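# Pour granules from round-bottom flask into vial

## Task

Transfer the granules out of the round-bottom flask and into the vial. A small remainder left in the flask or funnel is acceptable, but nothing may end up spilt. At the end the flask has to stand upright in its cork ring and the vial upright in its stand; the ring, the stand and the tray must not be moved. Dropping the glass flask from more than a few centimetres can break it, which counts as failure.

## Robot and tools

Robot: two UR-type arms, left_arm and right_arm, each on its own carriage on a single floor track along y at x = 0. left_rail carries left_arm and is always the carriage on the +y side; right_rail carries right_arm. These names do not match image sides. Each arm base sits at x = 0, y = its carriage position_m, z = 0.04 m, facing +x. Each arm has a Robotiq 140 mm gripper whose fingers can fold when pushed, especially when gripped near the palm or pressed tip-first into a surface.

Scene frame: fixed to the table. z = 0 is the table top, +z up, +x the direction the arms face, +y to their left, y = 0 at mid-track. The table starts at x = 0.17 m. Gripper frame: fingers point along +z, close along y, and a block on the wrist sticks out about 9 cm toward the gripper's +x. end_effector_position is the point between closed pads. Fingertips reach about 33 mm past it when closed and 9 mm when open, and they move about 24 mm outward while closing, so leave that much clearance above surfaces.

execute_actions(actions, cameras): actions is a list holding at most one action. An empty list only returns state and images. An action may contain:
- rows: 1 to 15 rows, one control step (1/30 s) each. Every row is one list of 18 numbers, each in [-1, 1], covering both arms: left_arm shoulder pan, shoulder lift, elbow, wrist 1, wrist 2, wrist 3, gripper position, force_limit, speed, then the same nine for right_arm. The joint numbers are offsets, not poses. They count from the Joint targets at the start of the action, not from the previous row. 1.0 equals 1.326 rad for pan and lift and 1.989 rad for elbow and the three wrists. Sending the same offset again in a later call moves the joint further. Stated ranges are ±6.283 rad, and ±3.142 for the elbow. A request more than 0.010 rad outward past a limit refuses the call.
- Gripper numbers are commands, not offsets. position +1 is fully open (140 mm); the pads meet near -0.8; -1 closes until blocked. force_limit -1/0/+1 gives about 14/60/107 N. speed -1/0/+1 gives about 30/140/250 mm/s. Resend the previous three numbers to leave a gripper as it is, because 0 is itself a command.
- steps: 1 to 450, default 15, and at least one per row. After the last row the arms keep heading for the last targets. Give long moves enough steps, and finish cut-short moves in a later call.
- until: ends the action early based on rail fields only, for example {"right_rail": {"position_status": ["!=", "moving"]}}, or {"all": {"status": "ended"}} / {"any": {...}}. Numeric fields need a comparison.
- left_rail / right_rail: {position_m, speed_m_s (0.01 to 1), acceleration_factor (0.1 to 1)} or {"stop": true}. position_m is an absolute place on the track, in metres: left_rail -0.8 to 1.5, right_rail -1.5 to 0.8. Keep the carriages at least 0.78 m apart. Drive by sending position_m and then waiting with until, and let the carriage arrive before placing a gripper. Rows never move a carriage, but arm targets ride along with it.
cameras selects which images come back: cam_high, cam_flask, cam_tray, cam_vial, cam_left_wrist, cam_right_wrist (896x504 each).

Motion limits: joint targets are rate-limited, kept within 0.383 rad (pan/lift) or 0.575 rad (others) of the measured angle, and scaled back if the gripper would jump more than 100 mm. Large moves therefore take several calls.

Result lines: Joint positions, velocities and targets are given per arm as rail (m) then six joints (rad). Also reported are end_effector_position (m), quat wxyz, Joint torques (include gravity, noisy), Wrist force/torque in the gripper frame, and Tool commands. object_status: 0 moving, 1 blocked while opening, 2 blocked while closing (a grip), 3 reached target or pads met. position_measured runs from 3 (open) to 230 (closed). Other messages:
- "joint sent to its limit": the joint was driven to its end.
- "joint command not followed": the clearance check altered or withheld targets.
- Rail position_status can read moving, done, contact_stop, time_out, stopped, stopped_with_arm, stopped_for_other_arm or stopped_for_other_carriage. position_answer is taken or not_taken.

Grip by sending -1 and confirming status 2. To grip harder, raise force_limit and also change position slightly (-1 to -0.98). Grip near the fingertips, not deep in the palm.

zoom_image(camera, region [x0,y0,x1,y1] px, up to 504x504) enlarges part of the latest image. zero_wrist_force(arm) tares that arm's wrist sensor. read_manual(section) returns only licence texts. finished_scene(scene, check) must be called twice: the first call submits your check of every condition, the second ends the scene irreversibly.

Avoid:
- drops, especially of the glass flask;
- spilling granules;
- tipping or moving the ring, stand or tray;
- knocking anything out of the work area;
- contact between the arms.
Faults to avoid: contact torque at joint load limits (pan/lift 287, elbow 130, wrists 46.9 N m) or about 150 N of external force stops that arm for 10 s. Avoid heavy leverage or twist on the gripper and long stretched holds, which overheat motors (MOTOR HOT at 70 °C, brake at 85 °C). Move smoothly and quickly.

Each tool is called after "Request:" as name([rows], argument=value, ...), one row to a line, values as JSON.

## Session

Scene 1 is done. Starting scene 2 with a look at everything.

Request:
execute_actions(actions=[])

Scene clock: 0.00 s.
left_arm: end_effector_position=(+0.6290, +1.1759, +0.1760) position_measured=3 object_status=3 end_effector_quat_wxyz=(+0.000, +0.000, +1.000, +0.000) end_effector_velocity=(+0.000, +0.001, +0.000) end_effector_angular_velocity=(+0.001, -0.001, +0.001) | right_arm: end_effector_position=(+0.6290, -1.2021, +0.1760) position_measured=3 object_status=3 end_effector_quat_wxyz=(+0.000, +0.000, +1.000, +0.000) end_effector_velocity=(-0.001, +0.001, -0.001) end_effector_angular_velocity=(+0.000, +0.002, +0.001)
Joint positions: left_arm=[1.176 -0.281 -1.556 2.144 -2.158 -1.571 -0.281] | right_arm=[-1.202 -0.281 -1.556 2.144 -2.158 -1.571 -0.281]
Joint velocities: left_arm=[0 0.001 0 0 -0.001 0.001 0] | right_arm=[0 0.001 0.001 0 0.001 0 0]
Joint torques (N m): no reading
Wrist force (N): no reading
Wrist torque (N m): no reading
Wrist force, peak (N): no reading
Joint targets: left_arm=[1.176 -0.281 -1.556 2.144 -2.158 -1.571 -0.280] | right_arm=[-1.202 -0.280 -1.556 2.144 -2.158 -1.571 -0.280]
Tool commands: left_gripper/position=+1.0 left_gripper/force_limit=+1.0 left_gripper/speed=+1.0 right_gripper/position=+1.0 right_gripper/force_limit=+1.0 right_gripper/speed=+1.0
left_rail: position_m=1.176 position_status=done
right_rail: position_m=-1.202 position_status=done

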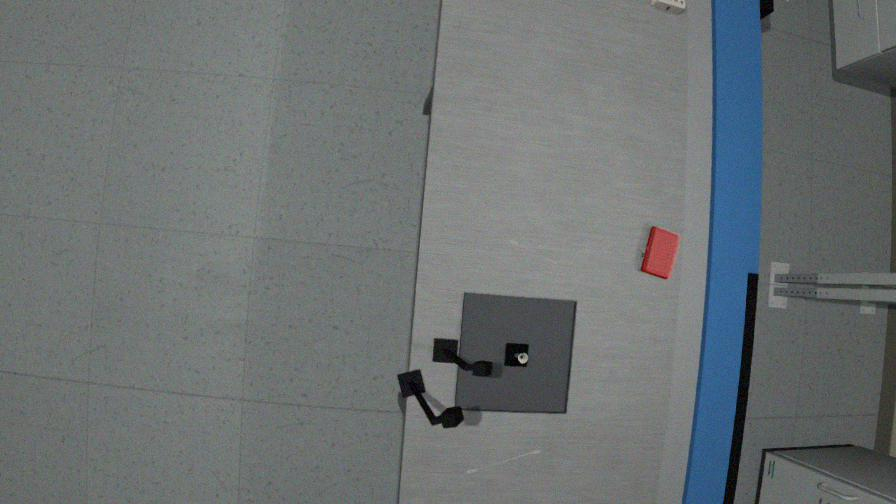

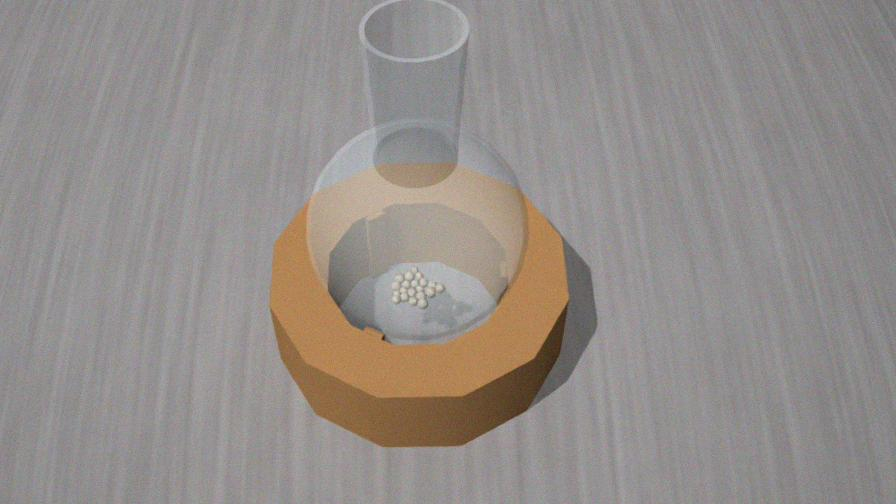

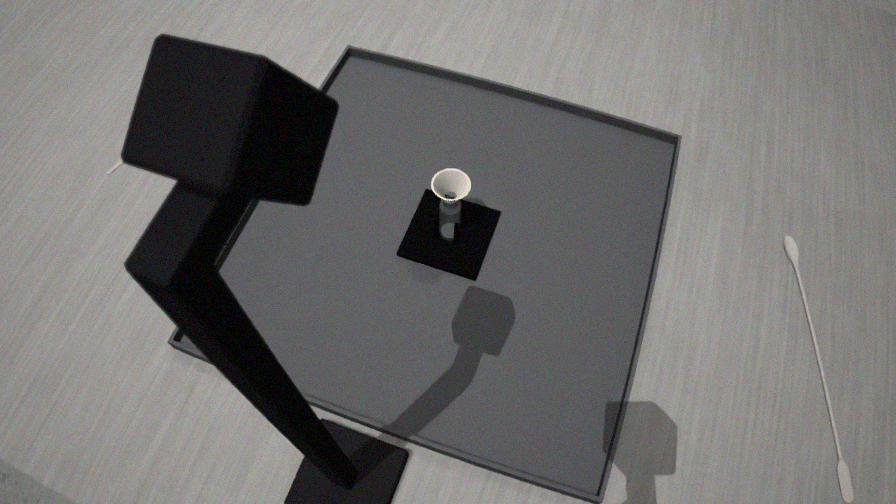

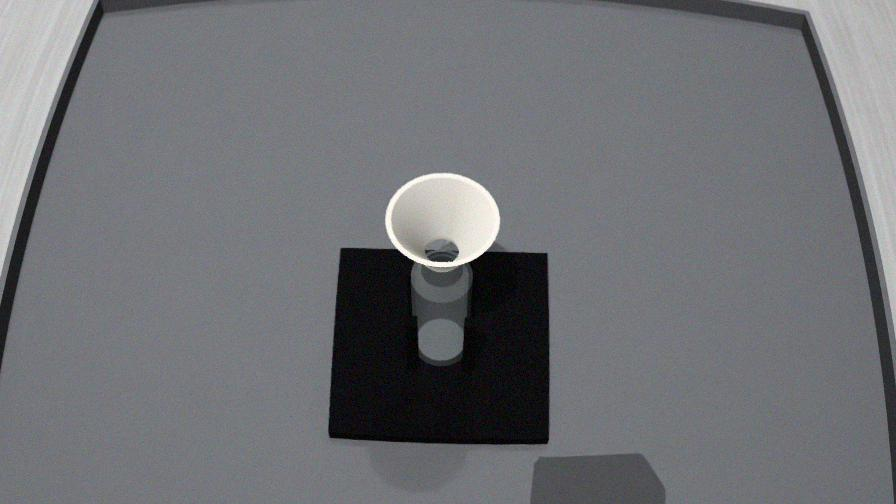

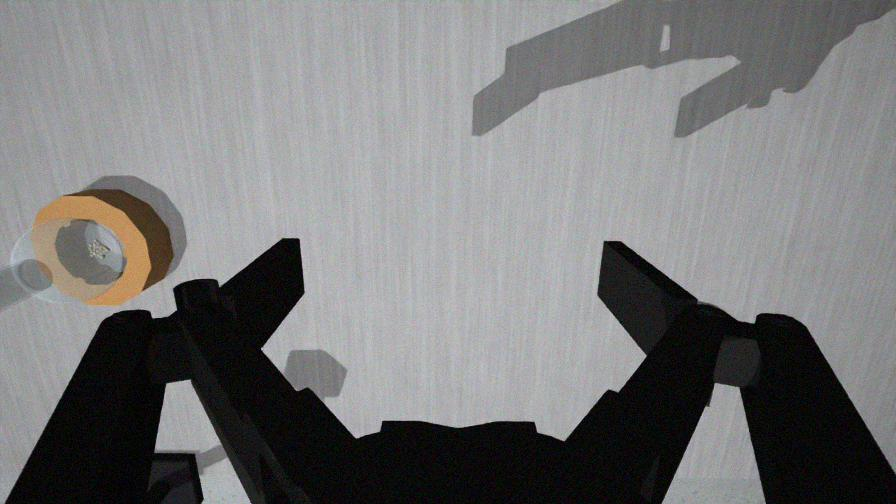

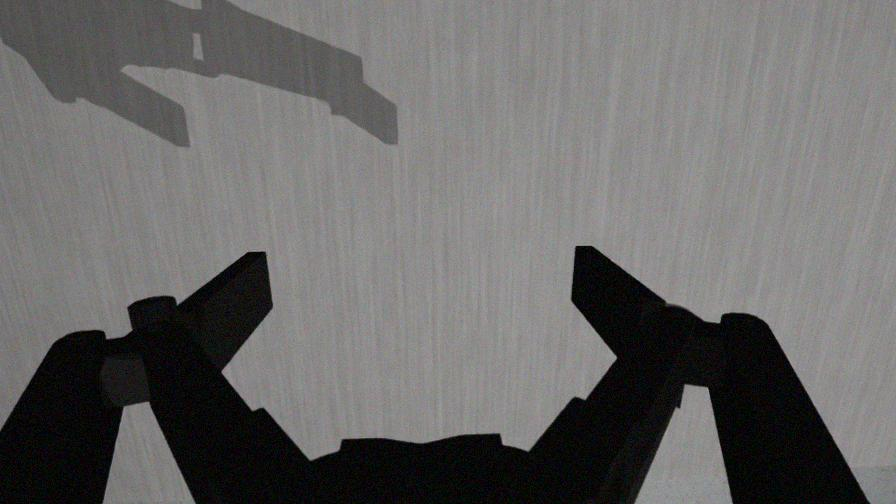

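Request:
zoom_image(camera="cam_high", region=[400, 270, 700, 504])

Request:
zoom_image(camera="cam_left_wrist", region=[0, 120, 260, 380])

Request:
zoom_image(camera="cam_flask", region=[230, 0, 630, 460])

Scaled by 1.680 from the camera's 896x504 image, which has a finer 1280x720 frame.

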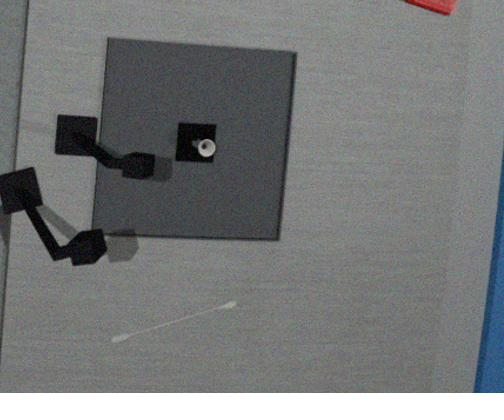

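Scaled by 1.938 from the camera's 896x504 image, which has a finer 1280x720 frame.

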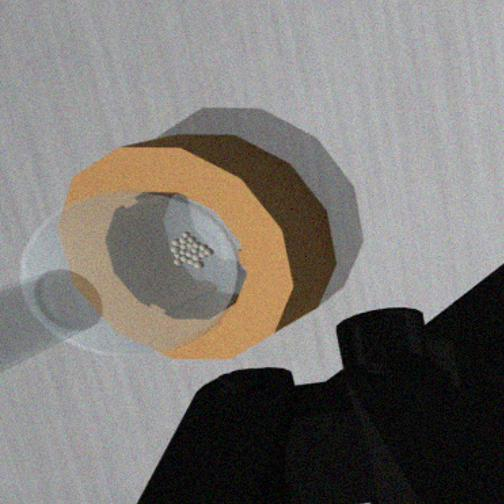

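Scaled by 1.096 from the camera's 896x504 image, which has a finer 1280x720 frame.

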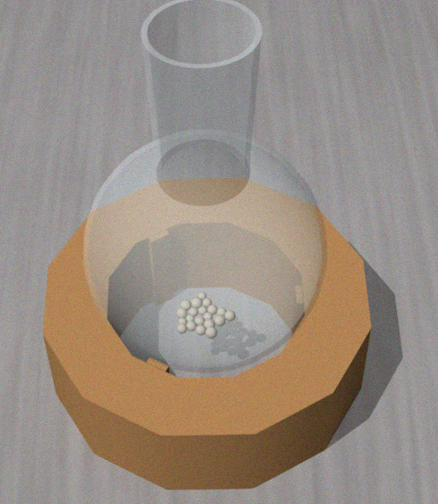

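Scene 2 starts with the left arm at rail 1.176 and the flask near (0.664, 0.894). I swing the left gripper from pointing down to pointing forward in three smooth steps, well above everything.

Request:
execute_actions([
  {"left_rail": {"position_m": 1.182, "acceleration_factor": 0.7}, "rows": [[-0.001191,-0.000611,0.001112,0.002647,0.006708,0.000598,0.1,0,0,0,0,0,0,0,0,1,1,1],[-0.004544,-0.002331,0.004242,0.010097,0.025585,0.00228,0.1,0,0,0,0,0,0,0,0,1,1,1],[-0.009725,-0.004988,0.009079,0.02161,0.054761,0.00488,0.1,0,0,0,0,0,0,0,0,1,1,1],[-0.016402,-0.008413,0.015312,0.036447,0.092356,0.008231,0.1,0,0,0,0,0,0,0,0,1,1,1],[-0.024244,-0.012435,0.022633,0.053872,0.136512,0.012166,0.1,0,0,0,0,0,0,0,0,1,1,1],[-0.032917,-0.016883,0.030729,0.073143,0.185344,0.016518,0.1,0,0,0,0,0,0,0,0,1,1,1],[-0.042088,-0.021587,0.03929,0.093521,0.236983,0.02112,0.1,0,0,0,0,0,0,0,0,1,1,1],[-0.051426,-0.026377,0.048007,0.114272,0.289563,0.025805,0.1,0,0,0,0,0,0,0,0,1,1,1],[-0.060597,-0.031081,0.056568,0.13465,0.341202,0.030407,0.1,0,0,0,0,0,0,0,0,1,1,1],[-0.06927,-0.035529,0.064664,0.153921,0.390034,0.034759,0.1,0,0,0,0,0,0,0,0,1,1,1],[-0.077112,-0.039551,0.071985,0.171346,0.43419,0.038694,0.1,0,0,0,0,0,0,0,0,1,1,1],[-0.083789,-0.042976,0.078218,0.186183,0.471785,0.042045,0.1,0,0,0,0,0,0,0,0,1,1,1],[-0.088969,-0.045633,0.083054,0.197694,0.500956,0.044645,0.1,0,0,0,0,0,0,0,0,1,1,1],[-0.092323,-0.047353,0.086185,0.205146,0.519838,0.046327,0.1,0,0,0,0,0,0,0,0,1,1,1],[-0.093514,-0.047964,0.087297,0.207793,0.526546,0.046925,0.1,0,0,0,0,0,0,0,0,1,1,1]], "steps": 20},
], cameras=["cam_left_wrist"])

Scene clock: 121.50 s.
left_arm: end_effector_position=(+0.5768, +1.4453, +0.2581) position_measured=117 object_status=3 end_effector_quat_wxyz=(-0.073, +0.219, +0.818, +0.527) end_effector_velocity=(+0.000, +0.001, +0.001) end_effector_angular_velocity=(+0.004, +0.001, -0.002) | right_arm: end_effector_position=(+0.6290, -1.2021, +0.1760) position_measured=3 object_status=3 end_effector_quat_wxyz=(+0.000, +0.000, +1.000, +0.000) end_effector_velocity=(+0.001, +0.000, +0.002) end_effector_angular_velocity=(-0.001, -0.003, +0.000)
Joint positions: left_arm=[1.182 -0.404 -1.62 2.317 -1.745 -0.524 -0.187] | right_arm=[-1.202 -0.281 -1.556 2.144 -2.158 -1.571 -0.281]
Joint velocities: left_arm=[0 0 0 0.001 0.001 0.004 0] | right_arm=[0 0.001 -0.001 -0.001 -0.001 0 0]
Joint torques (N m): left_arm=[-9.64 -47.47 -26.5 -1.75 4.71 2.99] | right_arm=[0.08 -46.75 -41.61 -4.4 0.2 0.52]
Wrist force (N): left_arm=[-0.4 -0.5 0.9] | right_arm=[0.2 0.2 0.3]
Wrist torque (N m): left_arm=[0.00 0.04 -0.02] | right_arm=[0.05 -0.03 0.00]
Wrist force, peak (N): left_arm=[-1.9 -2.9 -1.4] | right_arm=[0.9 -0.2 0.3]
Joint targets: left_arm=[1.182 -0.404 -1.620 2.317 -1.745 -0.524 -0.187] | right_arm=[-1.202 -0.280 -1.556 2.144 -2.158 -1.571 -0.280]
left_rail: position_m=1.182 position_status=done
right_rail: position_m=-1.202 position_status=done
Images, in order (width x height): cam_left_wrist 896x504.

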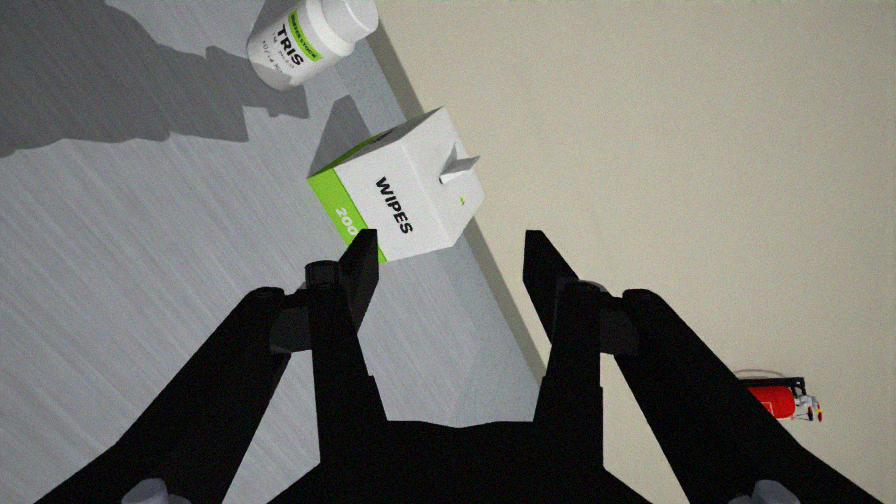

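Request:
execute_actions([
  {"rows": [[-0.001191,-0.000611,0.001112,0.002647,0.006708,0.000598,0.1,0,0,0,0,0,0,0,0,1,1,1],[-0.004544,-0.002331,0.004242,0.010097,0.025585,0.00228,0.1,0,0,0,0,0,0,0,0,1,1,1],[-0.009725,-0.004988,0.009079,0.02161,0.054761,0.00488,0.1,0,0,0,0,0,0,0,0,1,1,1],[-0.016402,-0.008413,0.015312,0.036447,0.092356,0.008231,0.1,0,0,0,0,0,0,0,0,1,1,1],[-0.024244,-0.012435,0.022633,0.053872,0.136512,0.012166,0.1,0,0,0,0,0,0,0,0,1,1,1],[-0.032917,-0.016883,0.030729,0.073143,0.185344,0.016518,0.1,0,0,0,0,0,0,0,0,1,1,1],[-0.042088,-0.021587,0.03929,0.093521,0.236983,0.02112,0.1,0,0,0,0,0,0,0,0,1,1,1],[-0.051426,-0.026377,0.048007,0.114272,0.289563,0.025805,0.1,0,0,0,0,0,0,0,0,1,1,1],[-0.060597,-0.031081,0.056568,0.13465,0.341202,0.030407,0.1,0,0,0,0,0,0,0,0,1,1,1],[-0.06927,-0.035529,0.064664,0.153921,0.390034,0.034759,0.1,0,0,0,0,0,0,0,0,1,1,1],[-0.077112,-0.039551,0.071985,0.171346,0.43419,0.038694,0.1,0,0,0,0,0,0,0,0,1,1,1],[-0.083789,-0.042976,0.078218,0.186183,0.471785,0.042045,0.1,0,0,0,0,0,0,0,0,1,1,1],[-0.088969,-0.045633,0.083054,0.197694,0.500956,0.044645,0.1,0,0,0,0,0,0,0,0,1,1,1],[-0.092323,-0.047353,0.086185,0.205146,0.519838,0.046327,0.1,0,0,0,0,0,0,0,0,1,1,1],[-0.093514,-0.047964,0.087297,0.207793,0.526546,0.046925,0.1,0,0,0,0,0,0,0,0,1,1,1]], "steps": 20},
], cameras=["cam_left_wrist"])

Scene clock: 150.57 s.
left_arm: end_effector_position=(+0.6973, +1.3182, +0.3980) position_measured=117 object_status=3 end_effector_quat_wxyz=(-0.008, +0.516, +0.330, +0.791) end_effector_velocity=(+0.000, -0.001, +0.000) end_effector_angular_velocity=(+0.000, -0.001, -0.004) | right_arm: end_effector_position=(+0.6290, -1.2021, +0.1760) position_measured=3 object_status=3 end_effector_quat_wxyz=(+0.000, +0.000, +1.000, +0.000) end_effector_velocity=(+0.000, +0.000, +0.001) end_effector_angular_velocity=(+0.001, -0.001, -0.001)
Joint positions: left_arm=[1.182 -0.528 -1.684 2.491 -1.332 0.523 -0.094] | right_arm=[-1.202 -0.281 -1.556 2.144 -2.158 -1.571 -0.281]
Joint velocities: left_arm=[0 -0.001 0 0 0 0.002 -0.001] | right_arm=[0 -0.001 -0.001 -0.001 0 0.001 0]
Joint torques (N m): left_arm=[-10.69 -38.47 -23.31 -1.62 4.2 2.95] | right_arm=[0.63 -45.17 -40.8 -4.52 0.21 0.3]
Wrist force (N): left_arm=[-1.0 -1.1 1.1] | right_arm=[0.1 0.1 0.0]
Wrist torque (N m): left_arm=[-0.03 0.11 -0.10] | right_arm=[0.03 -0.02 0.00]
Wrist force, peak (N): left_arm=[0.5 -2.0 1.8] | right_arm=[0.7 0.1 0.6]
Joint targets: left_arm=[1.182 -0.528 -1.684 2.491 -1.332 0.523 -0.094] | right_arm=[-1.202 -0.280 -1.556 2.144 -2.158 -1.571 -0.280]
left_rail: position_m=1.182 position_status=done
right_rail: position_m=-1.202 position_status=done
Images, in order (width x height): cam_left_wrist 896x504.

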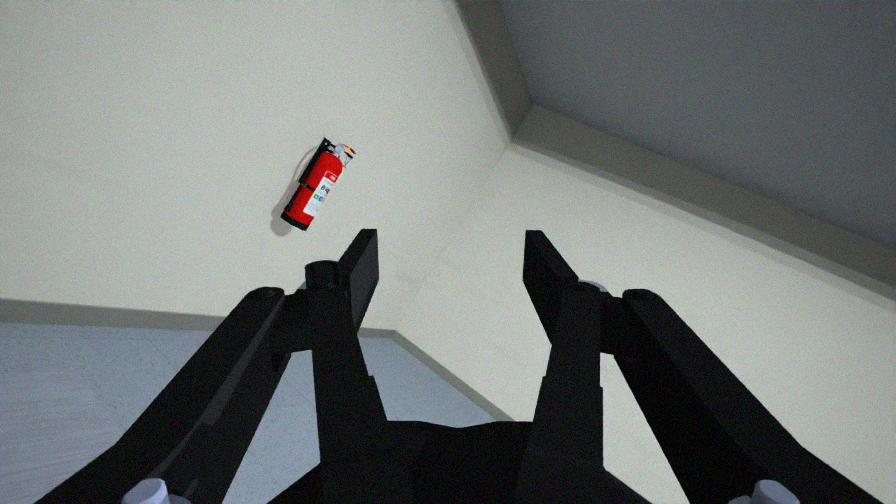

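Request:
execute_actions(actions=[], cameras=["cam_high", "cam_left_wrist"])

Scene clock: 186.57 s.
left_arm: end_effector_position=(+0.6973, +1.3181, +0.3980) position_measured=117 object_status=3 end_effector_quat_wxyz=(-0.008, +0.516, +0.330, +0.791) end_effector_velocity=(+0.000, +0.000, +0.000) end_effector_angular_velocity=(-0.001, -0.001, +0.000) | right_arm: end_effector_position=(+0.6290, -1.2021, +0.1760) position_measured=3 object_status=3 end_effector_quat_wxyz=(+0.000, +0.000, +1.000, +0.000) end_effector_velocity=(+0.000, +0.000, -0.001) end_effector_angular_velocity=(+0.001, +0.001, +0.001)
Joint positions: left_arm=[1.182 -0.528 -1.684 2.491 -1.332 0.523 -0.094] | right_arm=[-1.202 -0.281 -1.556 2.144 -2.158 -1.571 -0.28]
Joint velocities: left_arm=[0 0 0 0 -0.001 0 -0.001] | right_arm=[0 0 0 0.001 0 0 -0.001]
Joint torques (N m): left_arm=[-9.81 -38.56 -30.16 -2.73 3.94 3.05] | right_arm=[-0.47 -45.53 -41.66 -4.33 0.08 0.79]
Wrist force (N): left_arm=[-1.0 -1.3 1.7] | right_arm=[0.1 0.0 0.4]
Wrist torque (N m): left_arm=[-0.08 0.10 -0.09] | right_arm=[-0.01 -0.02 0.00]
Wrist force, peak (N): left_arm=[-1.4 -1.5 1.8] | right_arm=[0.1 0.1 0.7]
Joint targets: left_arm=[1.182 -0.528 -1.684 2.491 -1.332 0.523 -0.094] | right_arm=[-1.202 -0.280 -1.556 2.144 -2.158 -1.571 -0.280]
Tool commands: left_gripper/position=+0.1 left_gripper/force_limit=+0.0 left_gripper/speed=+0.0 right_gripper/position=+1.0 right_gripper/force_limit=+1.0 right_gripper/speed=+1.0
left_rail: position_m=1.182 position_status=done
right_rail: position_m=-1.202 position_status=done
Images, in order (width x height): cam_high 896x504, cam_left_wrist 896x504.

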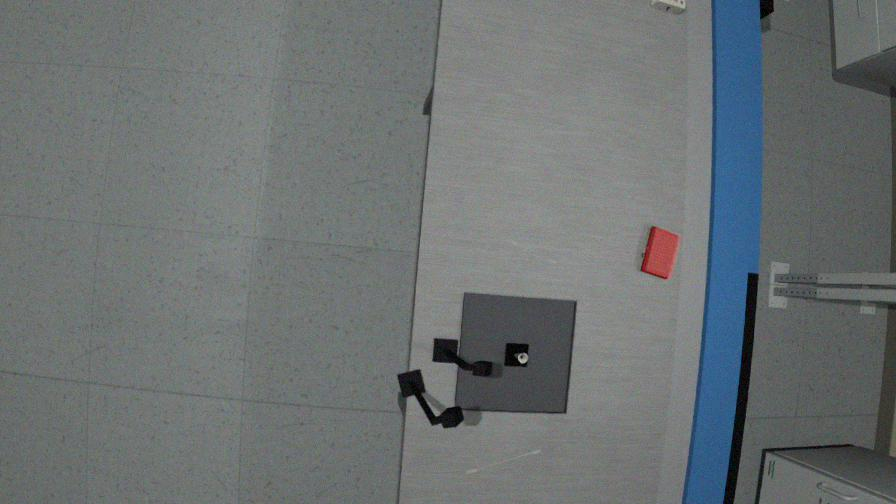

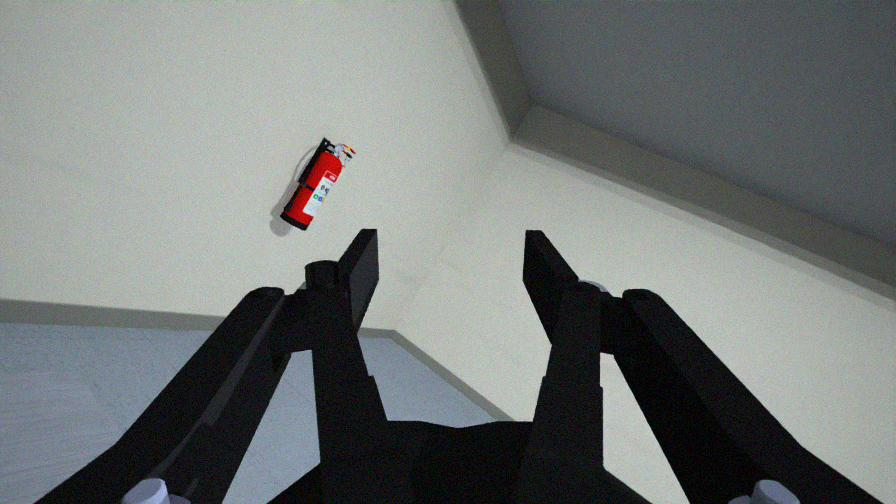

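Request:
execute_actions([
  {"rows": [[-0.001191,-0.000611,0.001112,0.002647,0.006708,0.000598,0.1,0,0,0,0,0,0,0,0,1,1,1],[-0.004544,-0.002331,0.004242,0.010097,0.025585,0.00228,0.1,0,0,0,0,0,0,0,0,1,1,1],[-0.009725,-0.004988,0.009079,0.02161,0.054761,0.00488,0.1,0,0,0,0,0,0,0,0,1,1,1],[-0.016402,-0.008413,0.015312,0.036447,0.092356,0.008231,0.1,0,0,0,0,0,0,0,0,1,1,1],[-0.024244,-0.012435,0.022633,0.053872,0.136512,0.012166,0.1,0,0,0,0,0,0,0,0,1,1,1],[-0.032917,-0.016883,0.030729,0.073143,0.185344,0.016518,0.1,0,0,0,0,0,0,0,0,1,1,1],[-0.042088,-0.021587,0.03929,0.093521,0.236983,0.02112,0.1,0,0,0,0,0,0,0,0,1,1,1],[-0.051426,-0.026377,0.048007,0.114272,0.289563,0.025805,0.1,0,0,0,0,0,0,0,0,1,1,1],[-0.060597,-0.031081,0.056568,0.13465,0.341202,0.030407,0.1,0,0,0,0,0,0,0,0,1,1,1],[-0.069271,-0.035529,0.064665,0.153922,0.390035,0.034759,0.1,0,0,0,0,0,0,0,0,1,1,1],[-0.077112,-0.039551,0.071985,0.171346,0.434191,0.038694,0.1,0,0,0,0,0,0,0,0,1,1,1],[-0.083789,-0.042976,0.078218,0.186183,0.471785,0.042045,0.1,0,0,0,0,0,0,0,0,1,1,1],[-0.088969,-0.045633,0.083054,0.197694,0.500956,0.044644,0.1,0,0,0,0,0,0,0,0,1,1,1],[-0.092323,-0.047353,0.086185,0.205146,0.519818,0.046327,0.1,0,0,0,0,0,0,0,0,1,1,1],[-0.093514,-0.047964,0.087297,0.207793,0.526546,0.046925,0.1,0,0,0,0,0,0,0,0,1,1,1]], "steps": 20},
], cameras=["cam_flask", "cam_left_wrist"])

Scene clock: 202.87 s.
left_arm: end_effector_position=(+0.6274, +1.0263, +0.2903) position_measured=117 object_status=3 end_effector_quat_wxyz=(+0.168, +0.661, -0.129, +0.720) end_effector_velocity=(-0.001, -0.001, -0.001) end_effector_angular_velocity=(+0.003, +0.001, -0.004) | right_arm: end_effector_position=(+0.6290, -1.2021, +0.1760) position_measured=3 object_status=3 end_effector_quat_wxyz=(+0.000, +0.000, +1.000, +0.000) end_effector_velocity=(+0.000, -0.001, +0.000) end_effector_angular_velocity=(-0.001, +0.000, -0.001)
Joint positions: left_arm=[1.182 -0.631 -1.736 2.634 -0.993 1.364 -0.017] | right_arm=[-1.202 -0.281 -1.556 2.144 -2.158 -1.571 -0.281]
Joint velocities: left_arm=[0 -0.001 0 0.001 0.002 0.003 0.001] | right_arm=[0 -0.001 0 0 -0.001 -0.001 0]
Joint torques (N m): left_arm=[-10.78 -29.91 -19.81 -1.48 3.58 3.09] | right_arm=[-0.05 -43.7 -41.38 -4.3 0.25 0.57]
Wrist force (N): left_arm=[-1.4 -1.0 1.7] | right_arm=[0.5 -0.1 0.0]
Wrist torque (N m): left_arm=[-0.02 0.19 -0.09] | right_arm=[-0.02 -0.11 0.00]
Wrist force, peak (N): left_arm=[0.3 -1.9 3.8] | right_arm=[0.4 0.4 0.6]
Joint targets: left_arm=[1.182 -0.631 -1.736 2.634 -0.993 1.364 -0.017] | right_arm=[-1.202 -0.280 -1.556 2.144 -2.158 -1.571 -0.280]
left_rail: position_m=1.182 position_status=done
right_rail: position_m=-1.202 position_status=done
Images, in order (width x height): cam_flask 896x504, cam_left_wrist 896x504.

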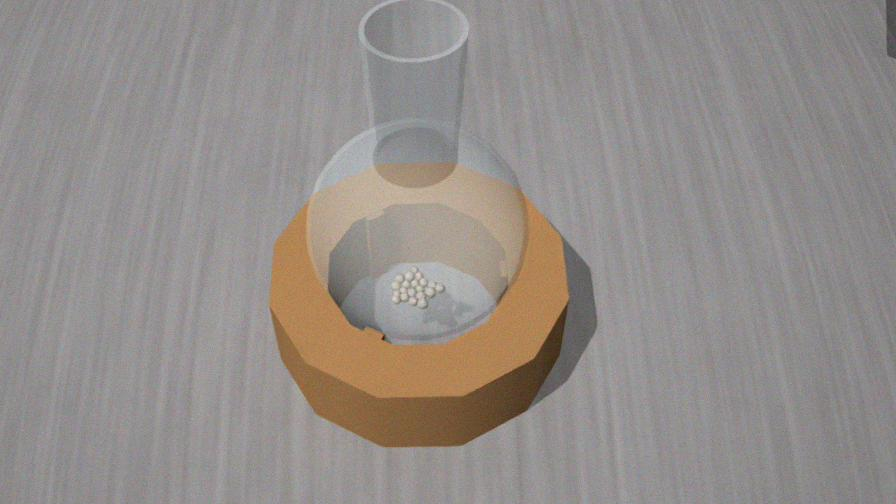

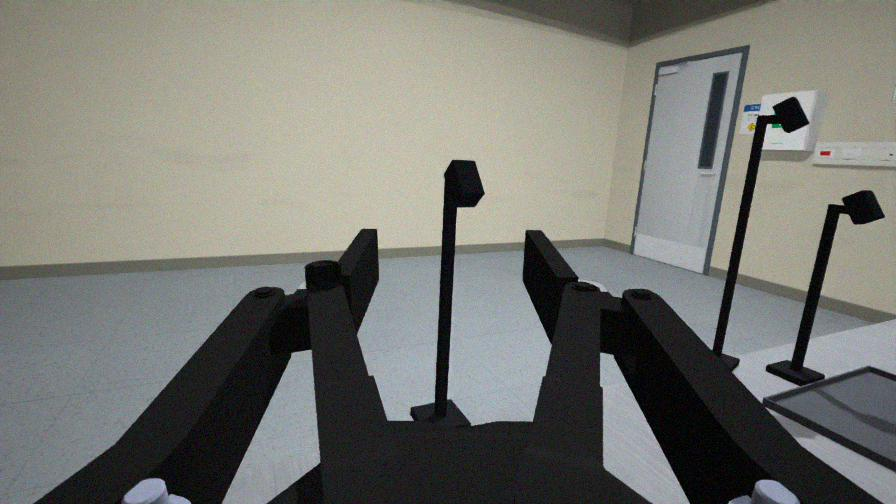

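Request:
execute_actions([
  {"rows": [[-0.000136,-0.00007,0.000133,0.000322,0.000891,0.000073,0.1,0,0,0,0,0,0,0,0,1,1,1],[-0.000917,-0.000472,0.0009,0.002181,0.006028,0.000495,0.1,0,0,0,0,0,0,0,0,1,1,1],[-0.002583,-0.001328,0.002533,0.006141,0.016972,0.001394,0.1,0,0,0,0,0,0,0,0,1,1,1],[-0.005027,-0.002586,0.004931,0.011954,0.033037,0.002713,0.1,0,0,0,0,0,0,0,0,1,1,1],[-0.007919,-0.004073,0.007768,0.018829,0.052036,0.004274,0.1,0,0,0,0,0,0,0,0,1,1,1],[-0.01081,-0.005559,0.010604,0.025703,0.071035,0.005834,0.1,0,0,0,0,0,0,0,0,1,1,1],[-0.013254,-0.006817,0.013002,0.031516,0.0871,0.007153,0.1,0,0,0,0,0,0,0,0,1,1,1],[-0.01492,-0.007673,0.014635,0.035476,0.098044,0.008052,0.1,0,0,0,0,0,0,0,0,1,1,1],[-0.015701,-0.008075,0.015402,0.037335,0.103181,0.008474,0.1,0,0,0,0,0,0,0,0,1,1,1],[-0.015837,-0.008145,0.015535,0.037657,0.104072,0.008547,0.1,0,0,0,0,0,0,0,0,1,1,1]], "steps": 20},
], cameras=["cam_left_wrist"])

Scene clock: 228.80 s.
left_arm: end_effector_position=(+0.5671, +0.9685, +0.2500) position_measured=117 object_status=3 end_effector_quat_wxyz=(+0.226, +0.670, -0.226, +0.670) end_effector_velocity=(-0.001, -0.001, +0.000) end_effector_angular_velocity=(-0.001, +0.001, -0.003) | right_arm: end_effector_position=(+0.6290, -1.2021, +0.1760) position_measured=3 object_status=3 end_effector_quat_wxyz=(+0.000, +0.000, +1.000, +0.000) end_effector_velocity=(-0.001, +0.000, +0.001) end_effector_angular_velocity=(-0.001, -0.001, -0.001)
Joint positions: left_arm=[1.182 -0.652 -1.747 2.665 -0.918 1.57 0] | right_arm=[-1.202 -0.281 -1.556 2.144 -2.158 -1.571 -0.281]
Joint velocities: left_arm=[0 0 0 0.001 0 0.003 -0.001] | right_arm=[0 -0.001 -0.002 0.001 0 0 0]
Joint torques (N m): left_arm=[-8.94 -27.01 -18.44 -1.03 3.86 3.12] | right_arm=[-0.22 -45.25 -40.48 -4.11 0.44 1.01]
Wrist force (N): left_arm=[-1.1 -1.2 1.3] | right_arm=[0.4 0.0 0.3]
Wrist torque (N m): left_arm=[-0.08 0.13 -0.05] | right_arm=[0.01 -0.09 0.00]
Wrist force, peak (N): left_arm=[-0.4 -2.7 2.7] | right_arm=[0.7 0.3 0.5]
Joint targets: left_arm=[1.182 -0.652 -1.747 2.665 -0.918 1.571 0.000] | right_arm=[-1.202 -0.280 -1.556 2.144 -2.158 -1.571 -0.280]
left_rail: position_m=1.182 position_status=done
right_rail: position_m=-1.202 position_status=done
Images, in order (width x height): cam_left_wrist 896x504.

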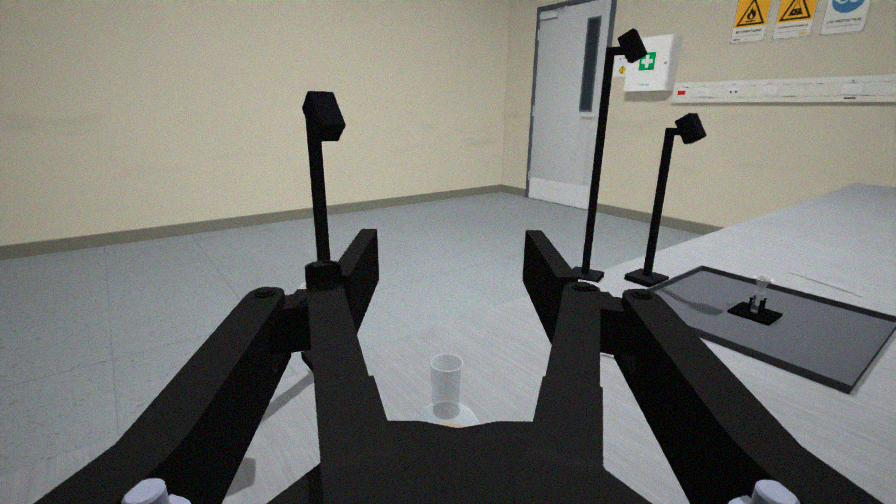

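Request:
zoom_image(camera="cam_left_wrist", region=[396, 330, 496, 430])

Scaled by 5.040 from the camera's 896x504 image, which has a finer 1280x720 frame.

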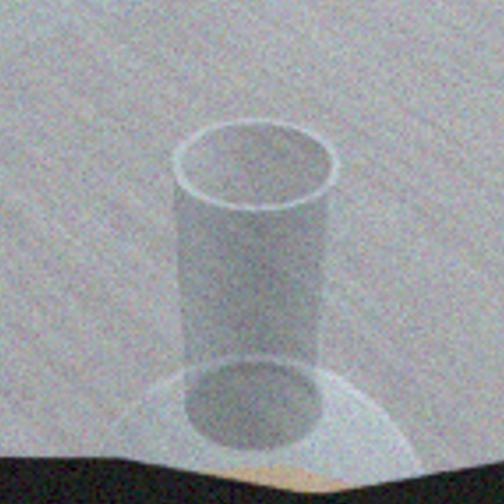

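Request:
execute_actions([
  {"rows": [[0.000023,0.002603,0.000211,-0.001947,0,0,0.1,0,0,0,0,0,0,0,0,1,1,1],[0.000086,0.00993,0.000806,-0.007426,0,0,0.1,0,0,0,0,0,0,0,0,1,1,1],[0.000184,0.021253,0.001726,-0.015895,0,0,0.1,0,0,0,0,0,0,0,0,1,1,1],[0.000311,0.035844,0.002911,-0.026807,0,0,0.1,0,0,0,0,0,0,0,0,1,1,1],[0.000459,0.052981,0.004303,-0.039623,0,0,0.1,0,0,0,0,0,0,0,0,1,1,1],[0.000624,0.071933,0.005842,-0.053797,0,0,0.1,0,0,0,0,0,0,0,0,1,1,1],[0.000798,0.091974,0.007469,-0.068786,0,0,0.1,0,0,0,0,0,0,0,0,1,1,1],[0.000974,0.112381,0.009127,-0.084047,0,0,0.1,0,0,0,0,0,0,0,0,1,1,1],[0.001148,0.132422,0.010754,-0.099036,0,0,0.1,0,0,0,0,0,0,0,0,1,1,1],[0.001313,0.151374,0.012293,-0.11321,0,0,0.1,0,0,0,0,0,0,0,0,1,1,1],[0.001461,0.168511,0.013685,-0.126026,0,0,0.1,0,0,0,0,0,0,0,0,1,1,1],[0.001588,0.183102,0.01487,-0.136938,0,0,0.1,0,0,0,0,0,0,0,0,1,1,1],[0.001686,0.194423,0.015789,-0.145405,0,0,0.1,0,0,0,0,0,0,0,0,1,1,1],[0.001749,0.201752,0.016385,-0.150886,0,0,0.1,0,0,0,0,0,0,0,0,1,1,1],[0.001772,0.204355,0.016596,-0.152833,0,0,0.1,0,0,0,0,0,0,0,0,1,1,1]], "steps": 18},
], cameras=["cam_left_wrist"])

Scene clock: 282.90 s.
left_arm: end_effector_position=(+0.5783, +0.9616, +0.1737) position_measured=117 object_status=3 end_effector_quat_wxyz=(+0.226, +0.670, -0.226, +0.670) end_effector_velocity=(+0.000, +0.000, -0.001) end_effector_angular_velocity=(+0.000, -0.001, -0.001) | right_arm: end_effector_position=(+0.6290, -1.2021, +0.1760) position_measured=3 object_status=3 end_effector_quat_wxyz=(+0.000, +0.000, +1.000, +0.000) end_effector_velocity=(-0.001, +0.001, -0.001) end_effector_angular_velocity=(+0.001, +0.004, +0.001)
Joint positions: left_arm=[1.182 -0.649 -1.476 2.698 -1.221 1.571 0] | right_arm=[-1.202 -0.281 -1.556 2.144 -2.158 -1.571 -0.28]
Joint velocities: left_arm=[0 0 0.003 0 -0.004 0.001 0] | right_arm=[0 0 0.001 0.001 0.002 0 0]
Joint torques (N m): left_arm=[11.93 -12.59 -6.57 -5.21 2.66 2.83] | right_arm=[2.85 -44.85 -40.55 -4.54 0.64 1.02]
Wrist force (N): left_arm=[-1.5 -0.8 1.3] | right_arm=[0.2 0.1 -0.2]
Wrist torque (N m): left_arm=[0.02 0.19 -0.04] | right_arm=[0.02 -0.05 0.00]
Wrist force, peak (N): left_arm=[-3.0 -1.3 2.0] | right_arm=[0.7 0.1 0.4]
Joint targets: left_arm=[1.182 -0.649 -1.476 2.698 -1.222 1.571 0.000] | right_arm=[-1.202 -0.280 -1.556 2.144 -2.158 -1.571 -0.280]
left_rail: position_m=1.182 position_status=done
right_rail: position_m=-1.202 position_status=done
Images, in order (width x height): cam_left_wrist 896x504.

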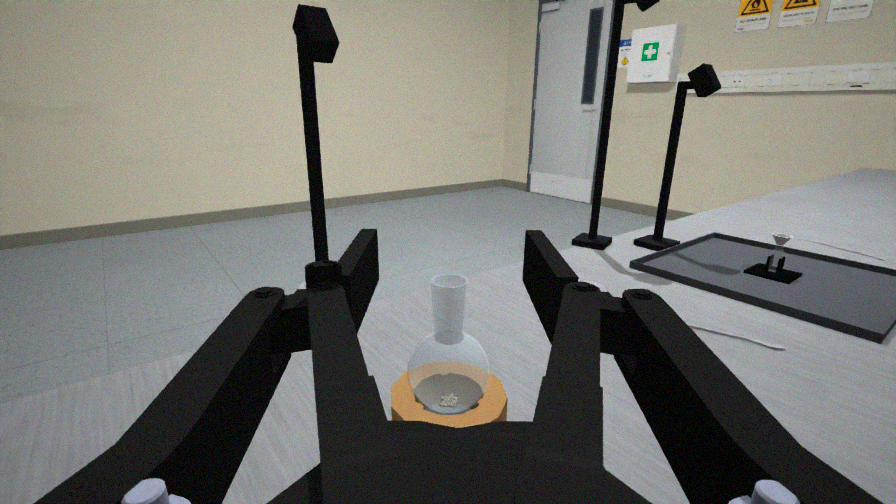

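Request:
execute_actions([
  {"rows": [[0.000023,0.002603,0.000211,-0.001947,0,0,0.1,0,0,0,0,0,0,0,0,1,1,1],[0.000086,0.00993,0.000806,-0.007426,0,0,0.1,0,0,0,0,0,0,0,0,1,1,1],[0.000184,0.021253,0.001726,-0.015895,0,0,0.1,0,0,0,0,0,0,0,0,1,1,1],[0.000311,0.035844,0.002911,-0.026807,0,0,0.1,0,0,0,0,0,0,0,0,1,1,1],[0.000459,0.052981,0.004303,-0.039623,0,0,0.1,0,0,0,0,0,0,0,0,1,1,1],[0.000624,0.071933,0.005842,-0.053797,0,0,0.1,0,0,0,0,0,0,0,0,1,1,1],[0.000798,0.091974,0.007469,-0.068786,0,0,0.1,0,0,0,0,0,0,0,0,1,1,1],[0.000974,0.112381,0.009127,-0.084047,0,0,0.1,0,0,0,0,0,0,0,0,1,1,1],[0.001148,0.132422,0.010754,-0.099036,0,0,0.1,0,0,0,0,0,0,0,0,1,1,1],[0.001313,0.151374,0.012293,-0.11321,0,0,0.1,0,0,0,0,0,0,0,0,1,1,1],[0.001461,0.168511,0.013685,-0.126026,0,0,0.1,0,0,0,0,0,0,0,0,1,1,1],[0.001588,0.183102,0.01487,-0.136938,0,0,0.1,0,0,0,0,0,0,0,0,1,1,1],[0.001686,0.194423,0.015789,-0.145405,0,0,0.1,0,0,0,0,0,0,0,0,1,1,1],[0.001749,0.201752,0.016385,-0.150886,0,0,0.1,0,0,0,0,0,0,0,0,1,1,1],[0.001772,0.204355,0.016596,-0.152833,0,0,0.1,0,0,0,0,0,0,0,0,1,1,1]], "steps": 18},
], cameras=["cam_left_wrist", "cam_flask"])

Scene clock: 292.70 s.
left_arm: end_effector_position=(+0.5720, +0.9681, +0.1020) position_measured=117 object_status=3 end_effector_quat_wxyz=(+0.225, +0.671, -0.225, +0.670) end_effector_velocity=(-0.001, +0.000, -0.001) end_effector_angular_velocity=(+0.000, +0.001, -0.002) | right_arm: end_effector_position=(+0.6290, -1.2021, +0.1760) position_measured=3 object_status=3 end_effector_quat_wxyz=(+0.000, +0.000, +1.000, +0.000) end_effector_velocity=(-0.001, +0.000, +0.000) end_effector_angular_velocity=(-0.001, +0.001, +0.001)
Joint positions: left_arm=[1.182 -0.647 -1.205 2.731 -1.525 1.571 0] | right_arm=[-1.202 -0.281 -1.556 2.144 -2.158 -1.571 -0.281]
Joint velocities: left_arm=[0 -0.001 0.003 0.001 -0.003 0.001 -0.001] | right_arm=[0 0 -0.001 0.001 0.001 -0.001 0]
Joint torques (N m): left_arm=[10.52 -23 6.95 -4.64 2.16 2.94] | right_arm=[2.58 -47.32 -41.52 -4.6 0.12 0.59]
Wrist force (N): left_arm=[-1.9 -1.5 1.2] | right_arm=[0.1 0.0 0.2]
Wrist torque (N m): left_arm=[-0.17 0.29 -0.08] | right_arm=[0.00 -0.01 0.00]
Wrist force, peak (N): left_arm=[-3.5 -1.5 1.3] | right_arm=[0.2 0.1 0.8]
Joint targets: left_arm=[1.182 -0.647 -1.205 2.731 -1.526 1.571 0.000] | right_arm=[-1.202 -0.280 -1.556 2.144 -2.158 -1.571 -0.280]
left_rail: position_m=1.182 position_status=done
right_rail: position_m=-1.202 position_status=done
Images, in order (width x height): cam_flask 896x504, cam_left_wrist 896x504.

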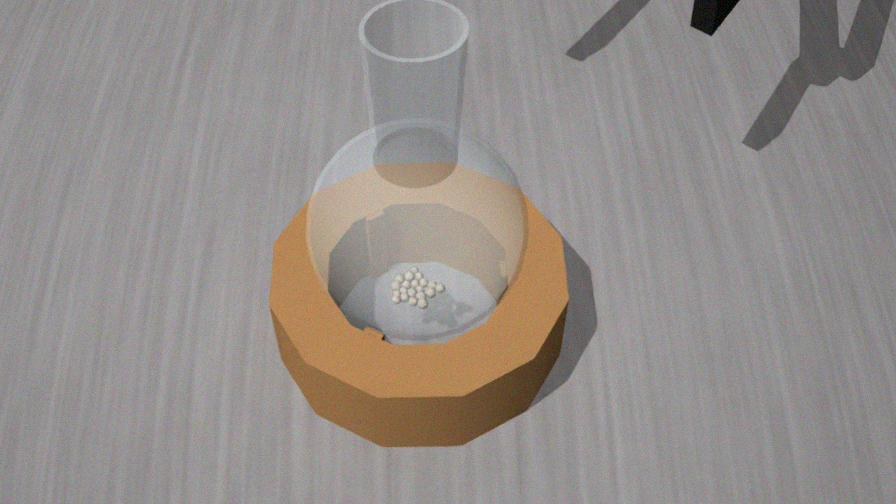

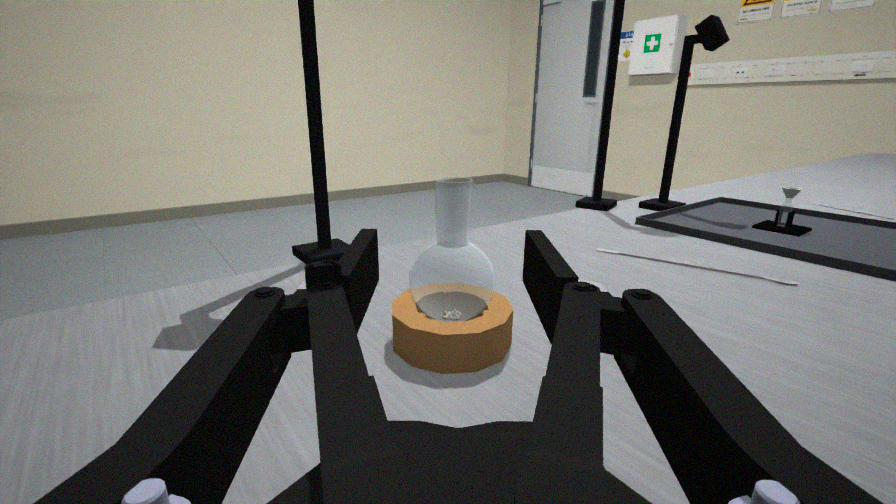

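Request:
zoom_image(camera="cam_left_wrist", region=[404, 160, 504, 260])

Request:
zoom_image(camera="cam_left_wrist", region=[340, 200, 560, 320])

Scaled by 5.040 from the camera's 896x504 image, which has a finer 1280x720 frame.

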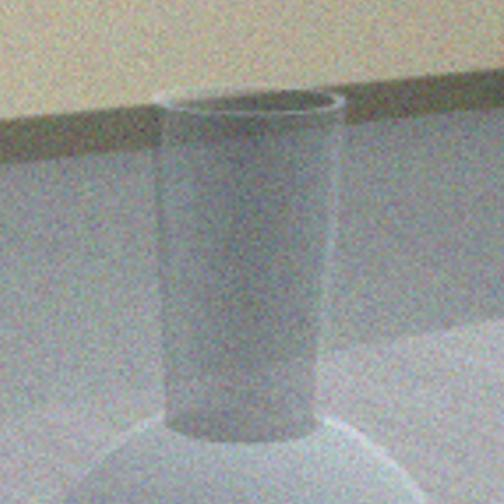

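Scaled by 2.291 from the camera's 896x504 image, which has a finer 1280x720 frame.

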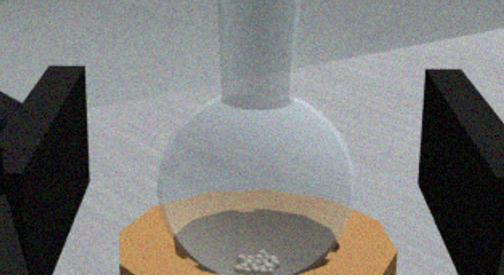

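Request:
execute_actions([
  {"rows": [[-0.000015,0.000143,-0.000558,0.000462,0,0,0.1,0,0,0,0,0,0,0,0,1,1,1],[-0.000059,0.000546,-0.002128,0.001764,0,0,0.1,0,0,0,0,0,0,0,0,1,1,1],[-0.000126,0.001169,-0.004555,0.003775,0,0,0.1,0,0,0,0,0,0,0,0,1,1,1],[-0.000212,0.001972,-0.007682,0.006367,0,0,0.1,0,0,0,0,0,0,0,0,1,1,1],[-0.000313,0.002915,-0.011355,0.009412,0,0,0.1,0,0,0,0,0,0,0,0,1,1,1],[-0.000425,0.003957,-0.015416,0.012778,0,0,0.1,0,0,0,0,0,0,0,0,1,1,1],[-0.000543,0.00506,-0.019711,0.016338,0,0,0.1,0,0,0,0,0,0,0,0,1,1,1],[-0.000664,0.006182,-0.024085,0.019964,0,0,0.1,0,0,0,0,0,0,0,0,1,1,1],[-0.000782,0.007285,-0.02838,0.023524,0,0,0.1,0,0,0,0,0,0,0,0,1,1,1],[-0.000894,0.008327,-0.032441,0.02689,0,0,0.1,0,0,0,0,0,0,0,0,1,1,1],[-0.000995,0.00927,-0.036114,0.029935,0,0,0.1,0,0,0,0,0,0,0,0,1,1,1],[-0.001081,0.010073,-0.039241,0.032527,0,0,0.1,0,0,0,0,0,0,0,0,1,1,1],[-0.001148,0.010696,-0.041668,0.034538,0,0,0.1,0,0,0,0,0,0,0,0,1,1,1],[-0.001192,0.011099,-0.043238,0.03584,0,0,0.1,0,0,0,0,0,0,0,0,1,1,1],[-0.001207,0.011242,-0.043796,0.036302,0,0,0.1,0,0,0,0,0,0,0,0,1,1,1]], "steps": 18},
], cameras=["cam_left_wrist", "cam_flask"])

Request:
zoom_image(camera="cam_left_wrist", region=[374, 170, 534, 330])

Scene clock: 355.70 s.
left_arm: end_effector_position=(+0.6110, +0.9374, +0.1019) position_measured=117 object_status=3 end_effector_quat_wxyz=(+0.225, +0.670, -0.225, +0.670) end_effector_velocity=(+0.001, -0.001, +0.000) end_effector_angular_velocity=(+0.001, -0.001, +0.000) | right_arm: end_effector_position=(+0.6290, -1.2021, +0.1760) position_measured=3 object_status=3 end_effector_quat_wxyz=(+0.000, +0.000, +1.000, +0.000) end_effector_velocity=(+0.000, +0.000, +0.000) end_effector_angular_velocity=(+0.000, -0.001, +0.000)
Joint positions: left_arm=[1.182 -0.649 -1.19 2.644 -1.454 1.571 0] | right_arm=[-1.202 -0.281 -1.556 2.144 -2.158 -1.571 -0.281]
Joint velocities: left_arm=[0 0.001 0 -0.003 0.002 0.001 0.001] | right_arm=[0 0 0 0 -0.001 0 0]
Joint torques (N m): left_arm=[-9.77 -30.74 -20.05 -1.71 2.02 2.73] | right_arm=[2.18 -46.83 -41.49 -4.09 -0.04 1.01]
Wrist force (N): left_arm=[-1.8 -1.5 1.5] | right_arm=[0.5 0.2 0.5]
Wrist torque (N m): left_arm=[-0.16 0.26 -0.09] | right_arm=[0.04 -0.11 0.00]
Wrist force, peak (N): left_arm=[-2.1 -1.2 2.6] | right_arm=[0.7 0.3 0.6]
Joint targets: left_arm=[1.182 -0.649 -1.190 2.644 -1.454 1.571 0.000] | right_arm=[-1.202 -0.280 -1.556 2.144 -2.158 -1.571 -0.280]
left_rail: position_m=1.182 position_status=done
right_rail: position_m=-1.202 position_status=done
Images, in order (width x height): cam_flask 896x504, cam_left_wrist 896x504.

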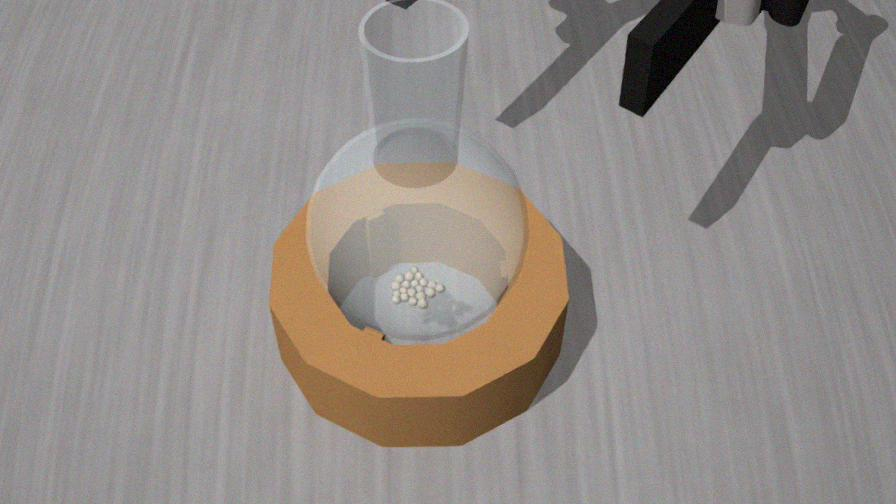

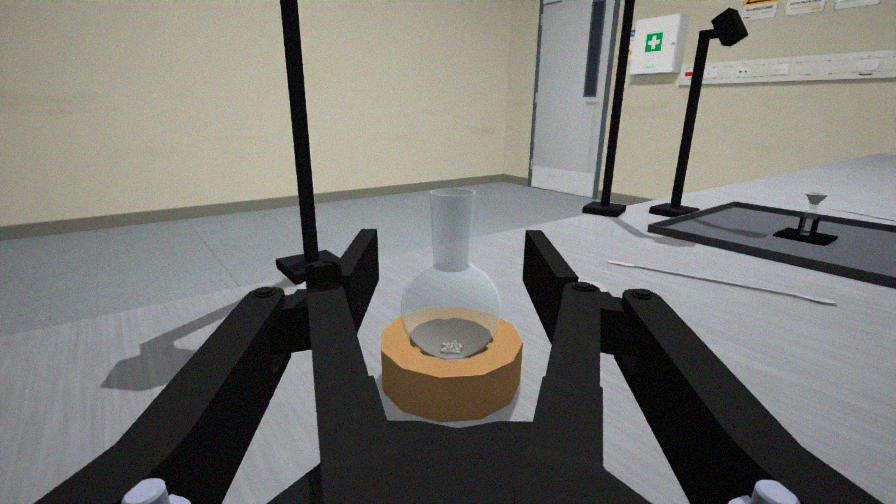

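Scaled by 3.150 from the camera's 896x504 image, which has a finer 1280x720 frame.

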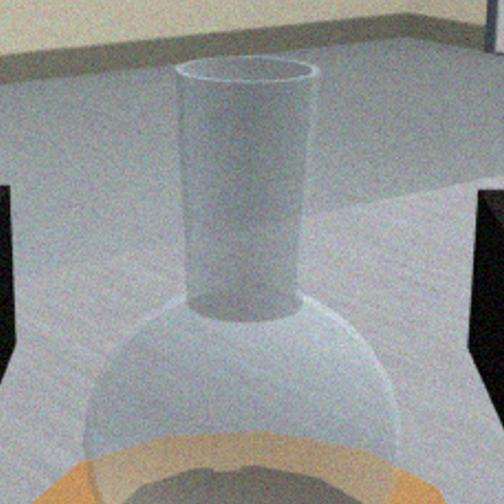

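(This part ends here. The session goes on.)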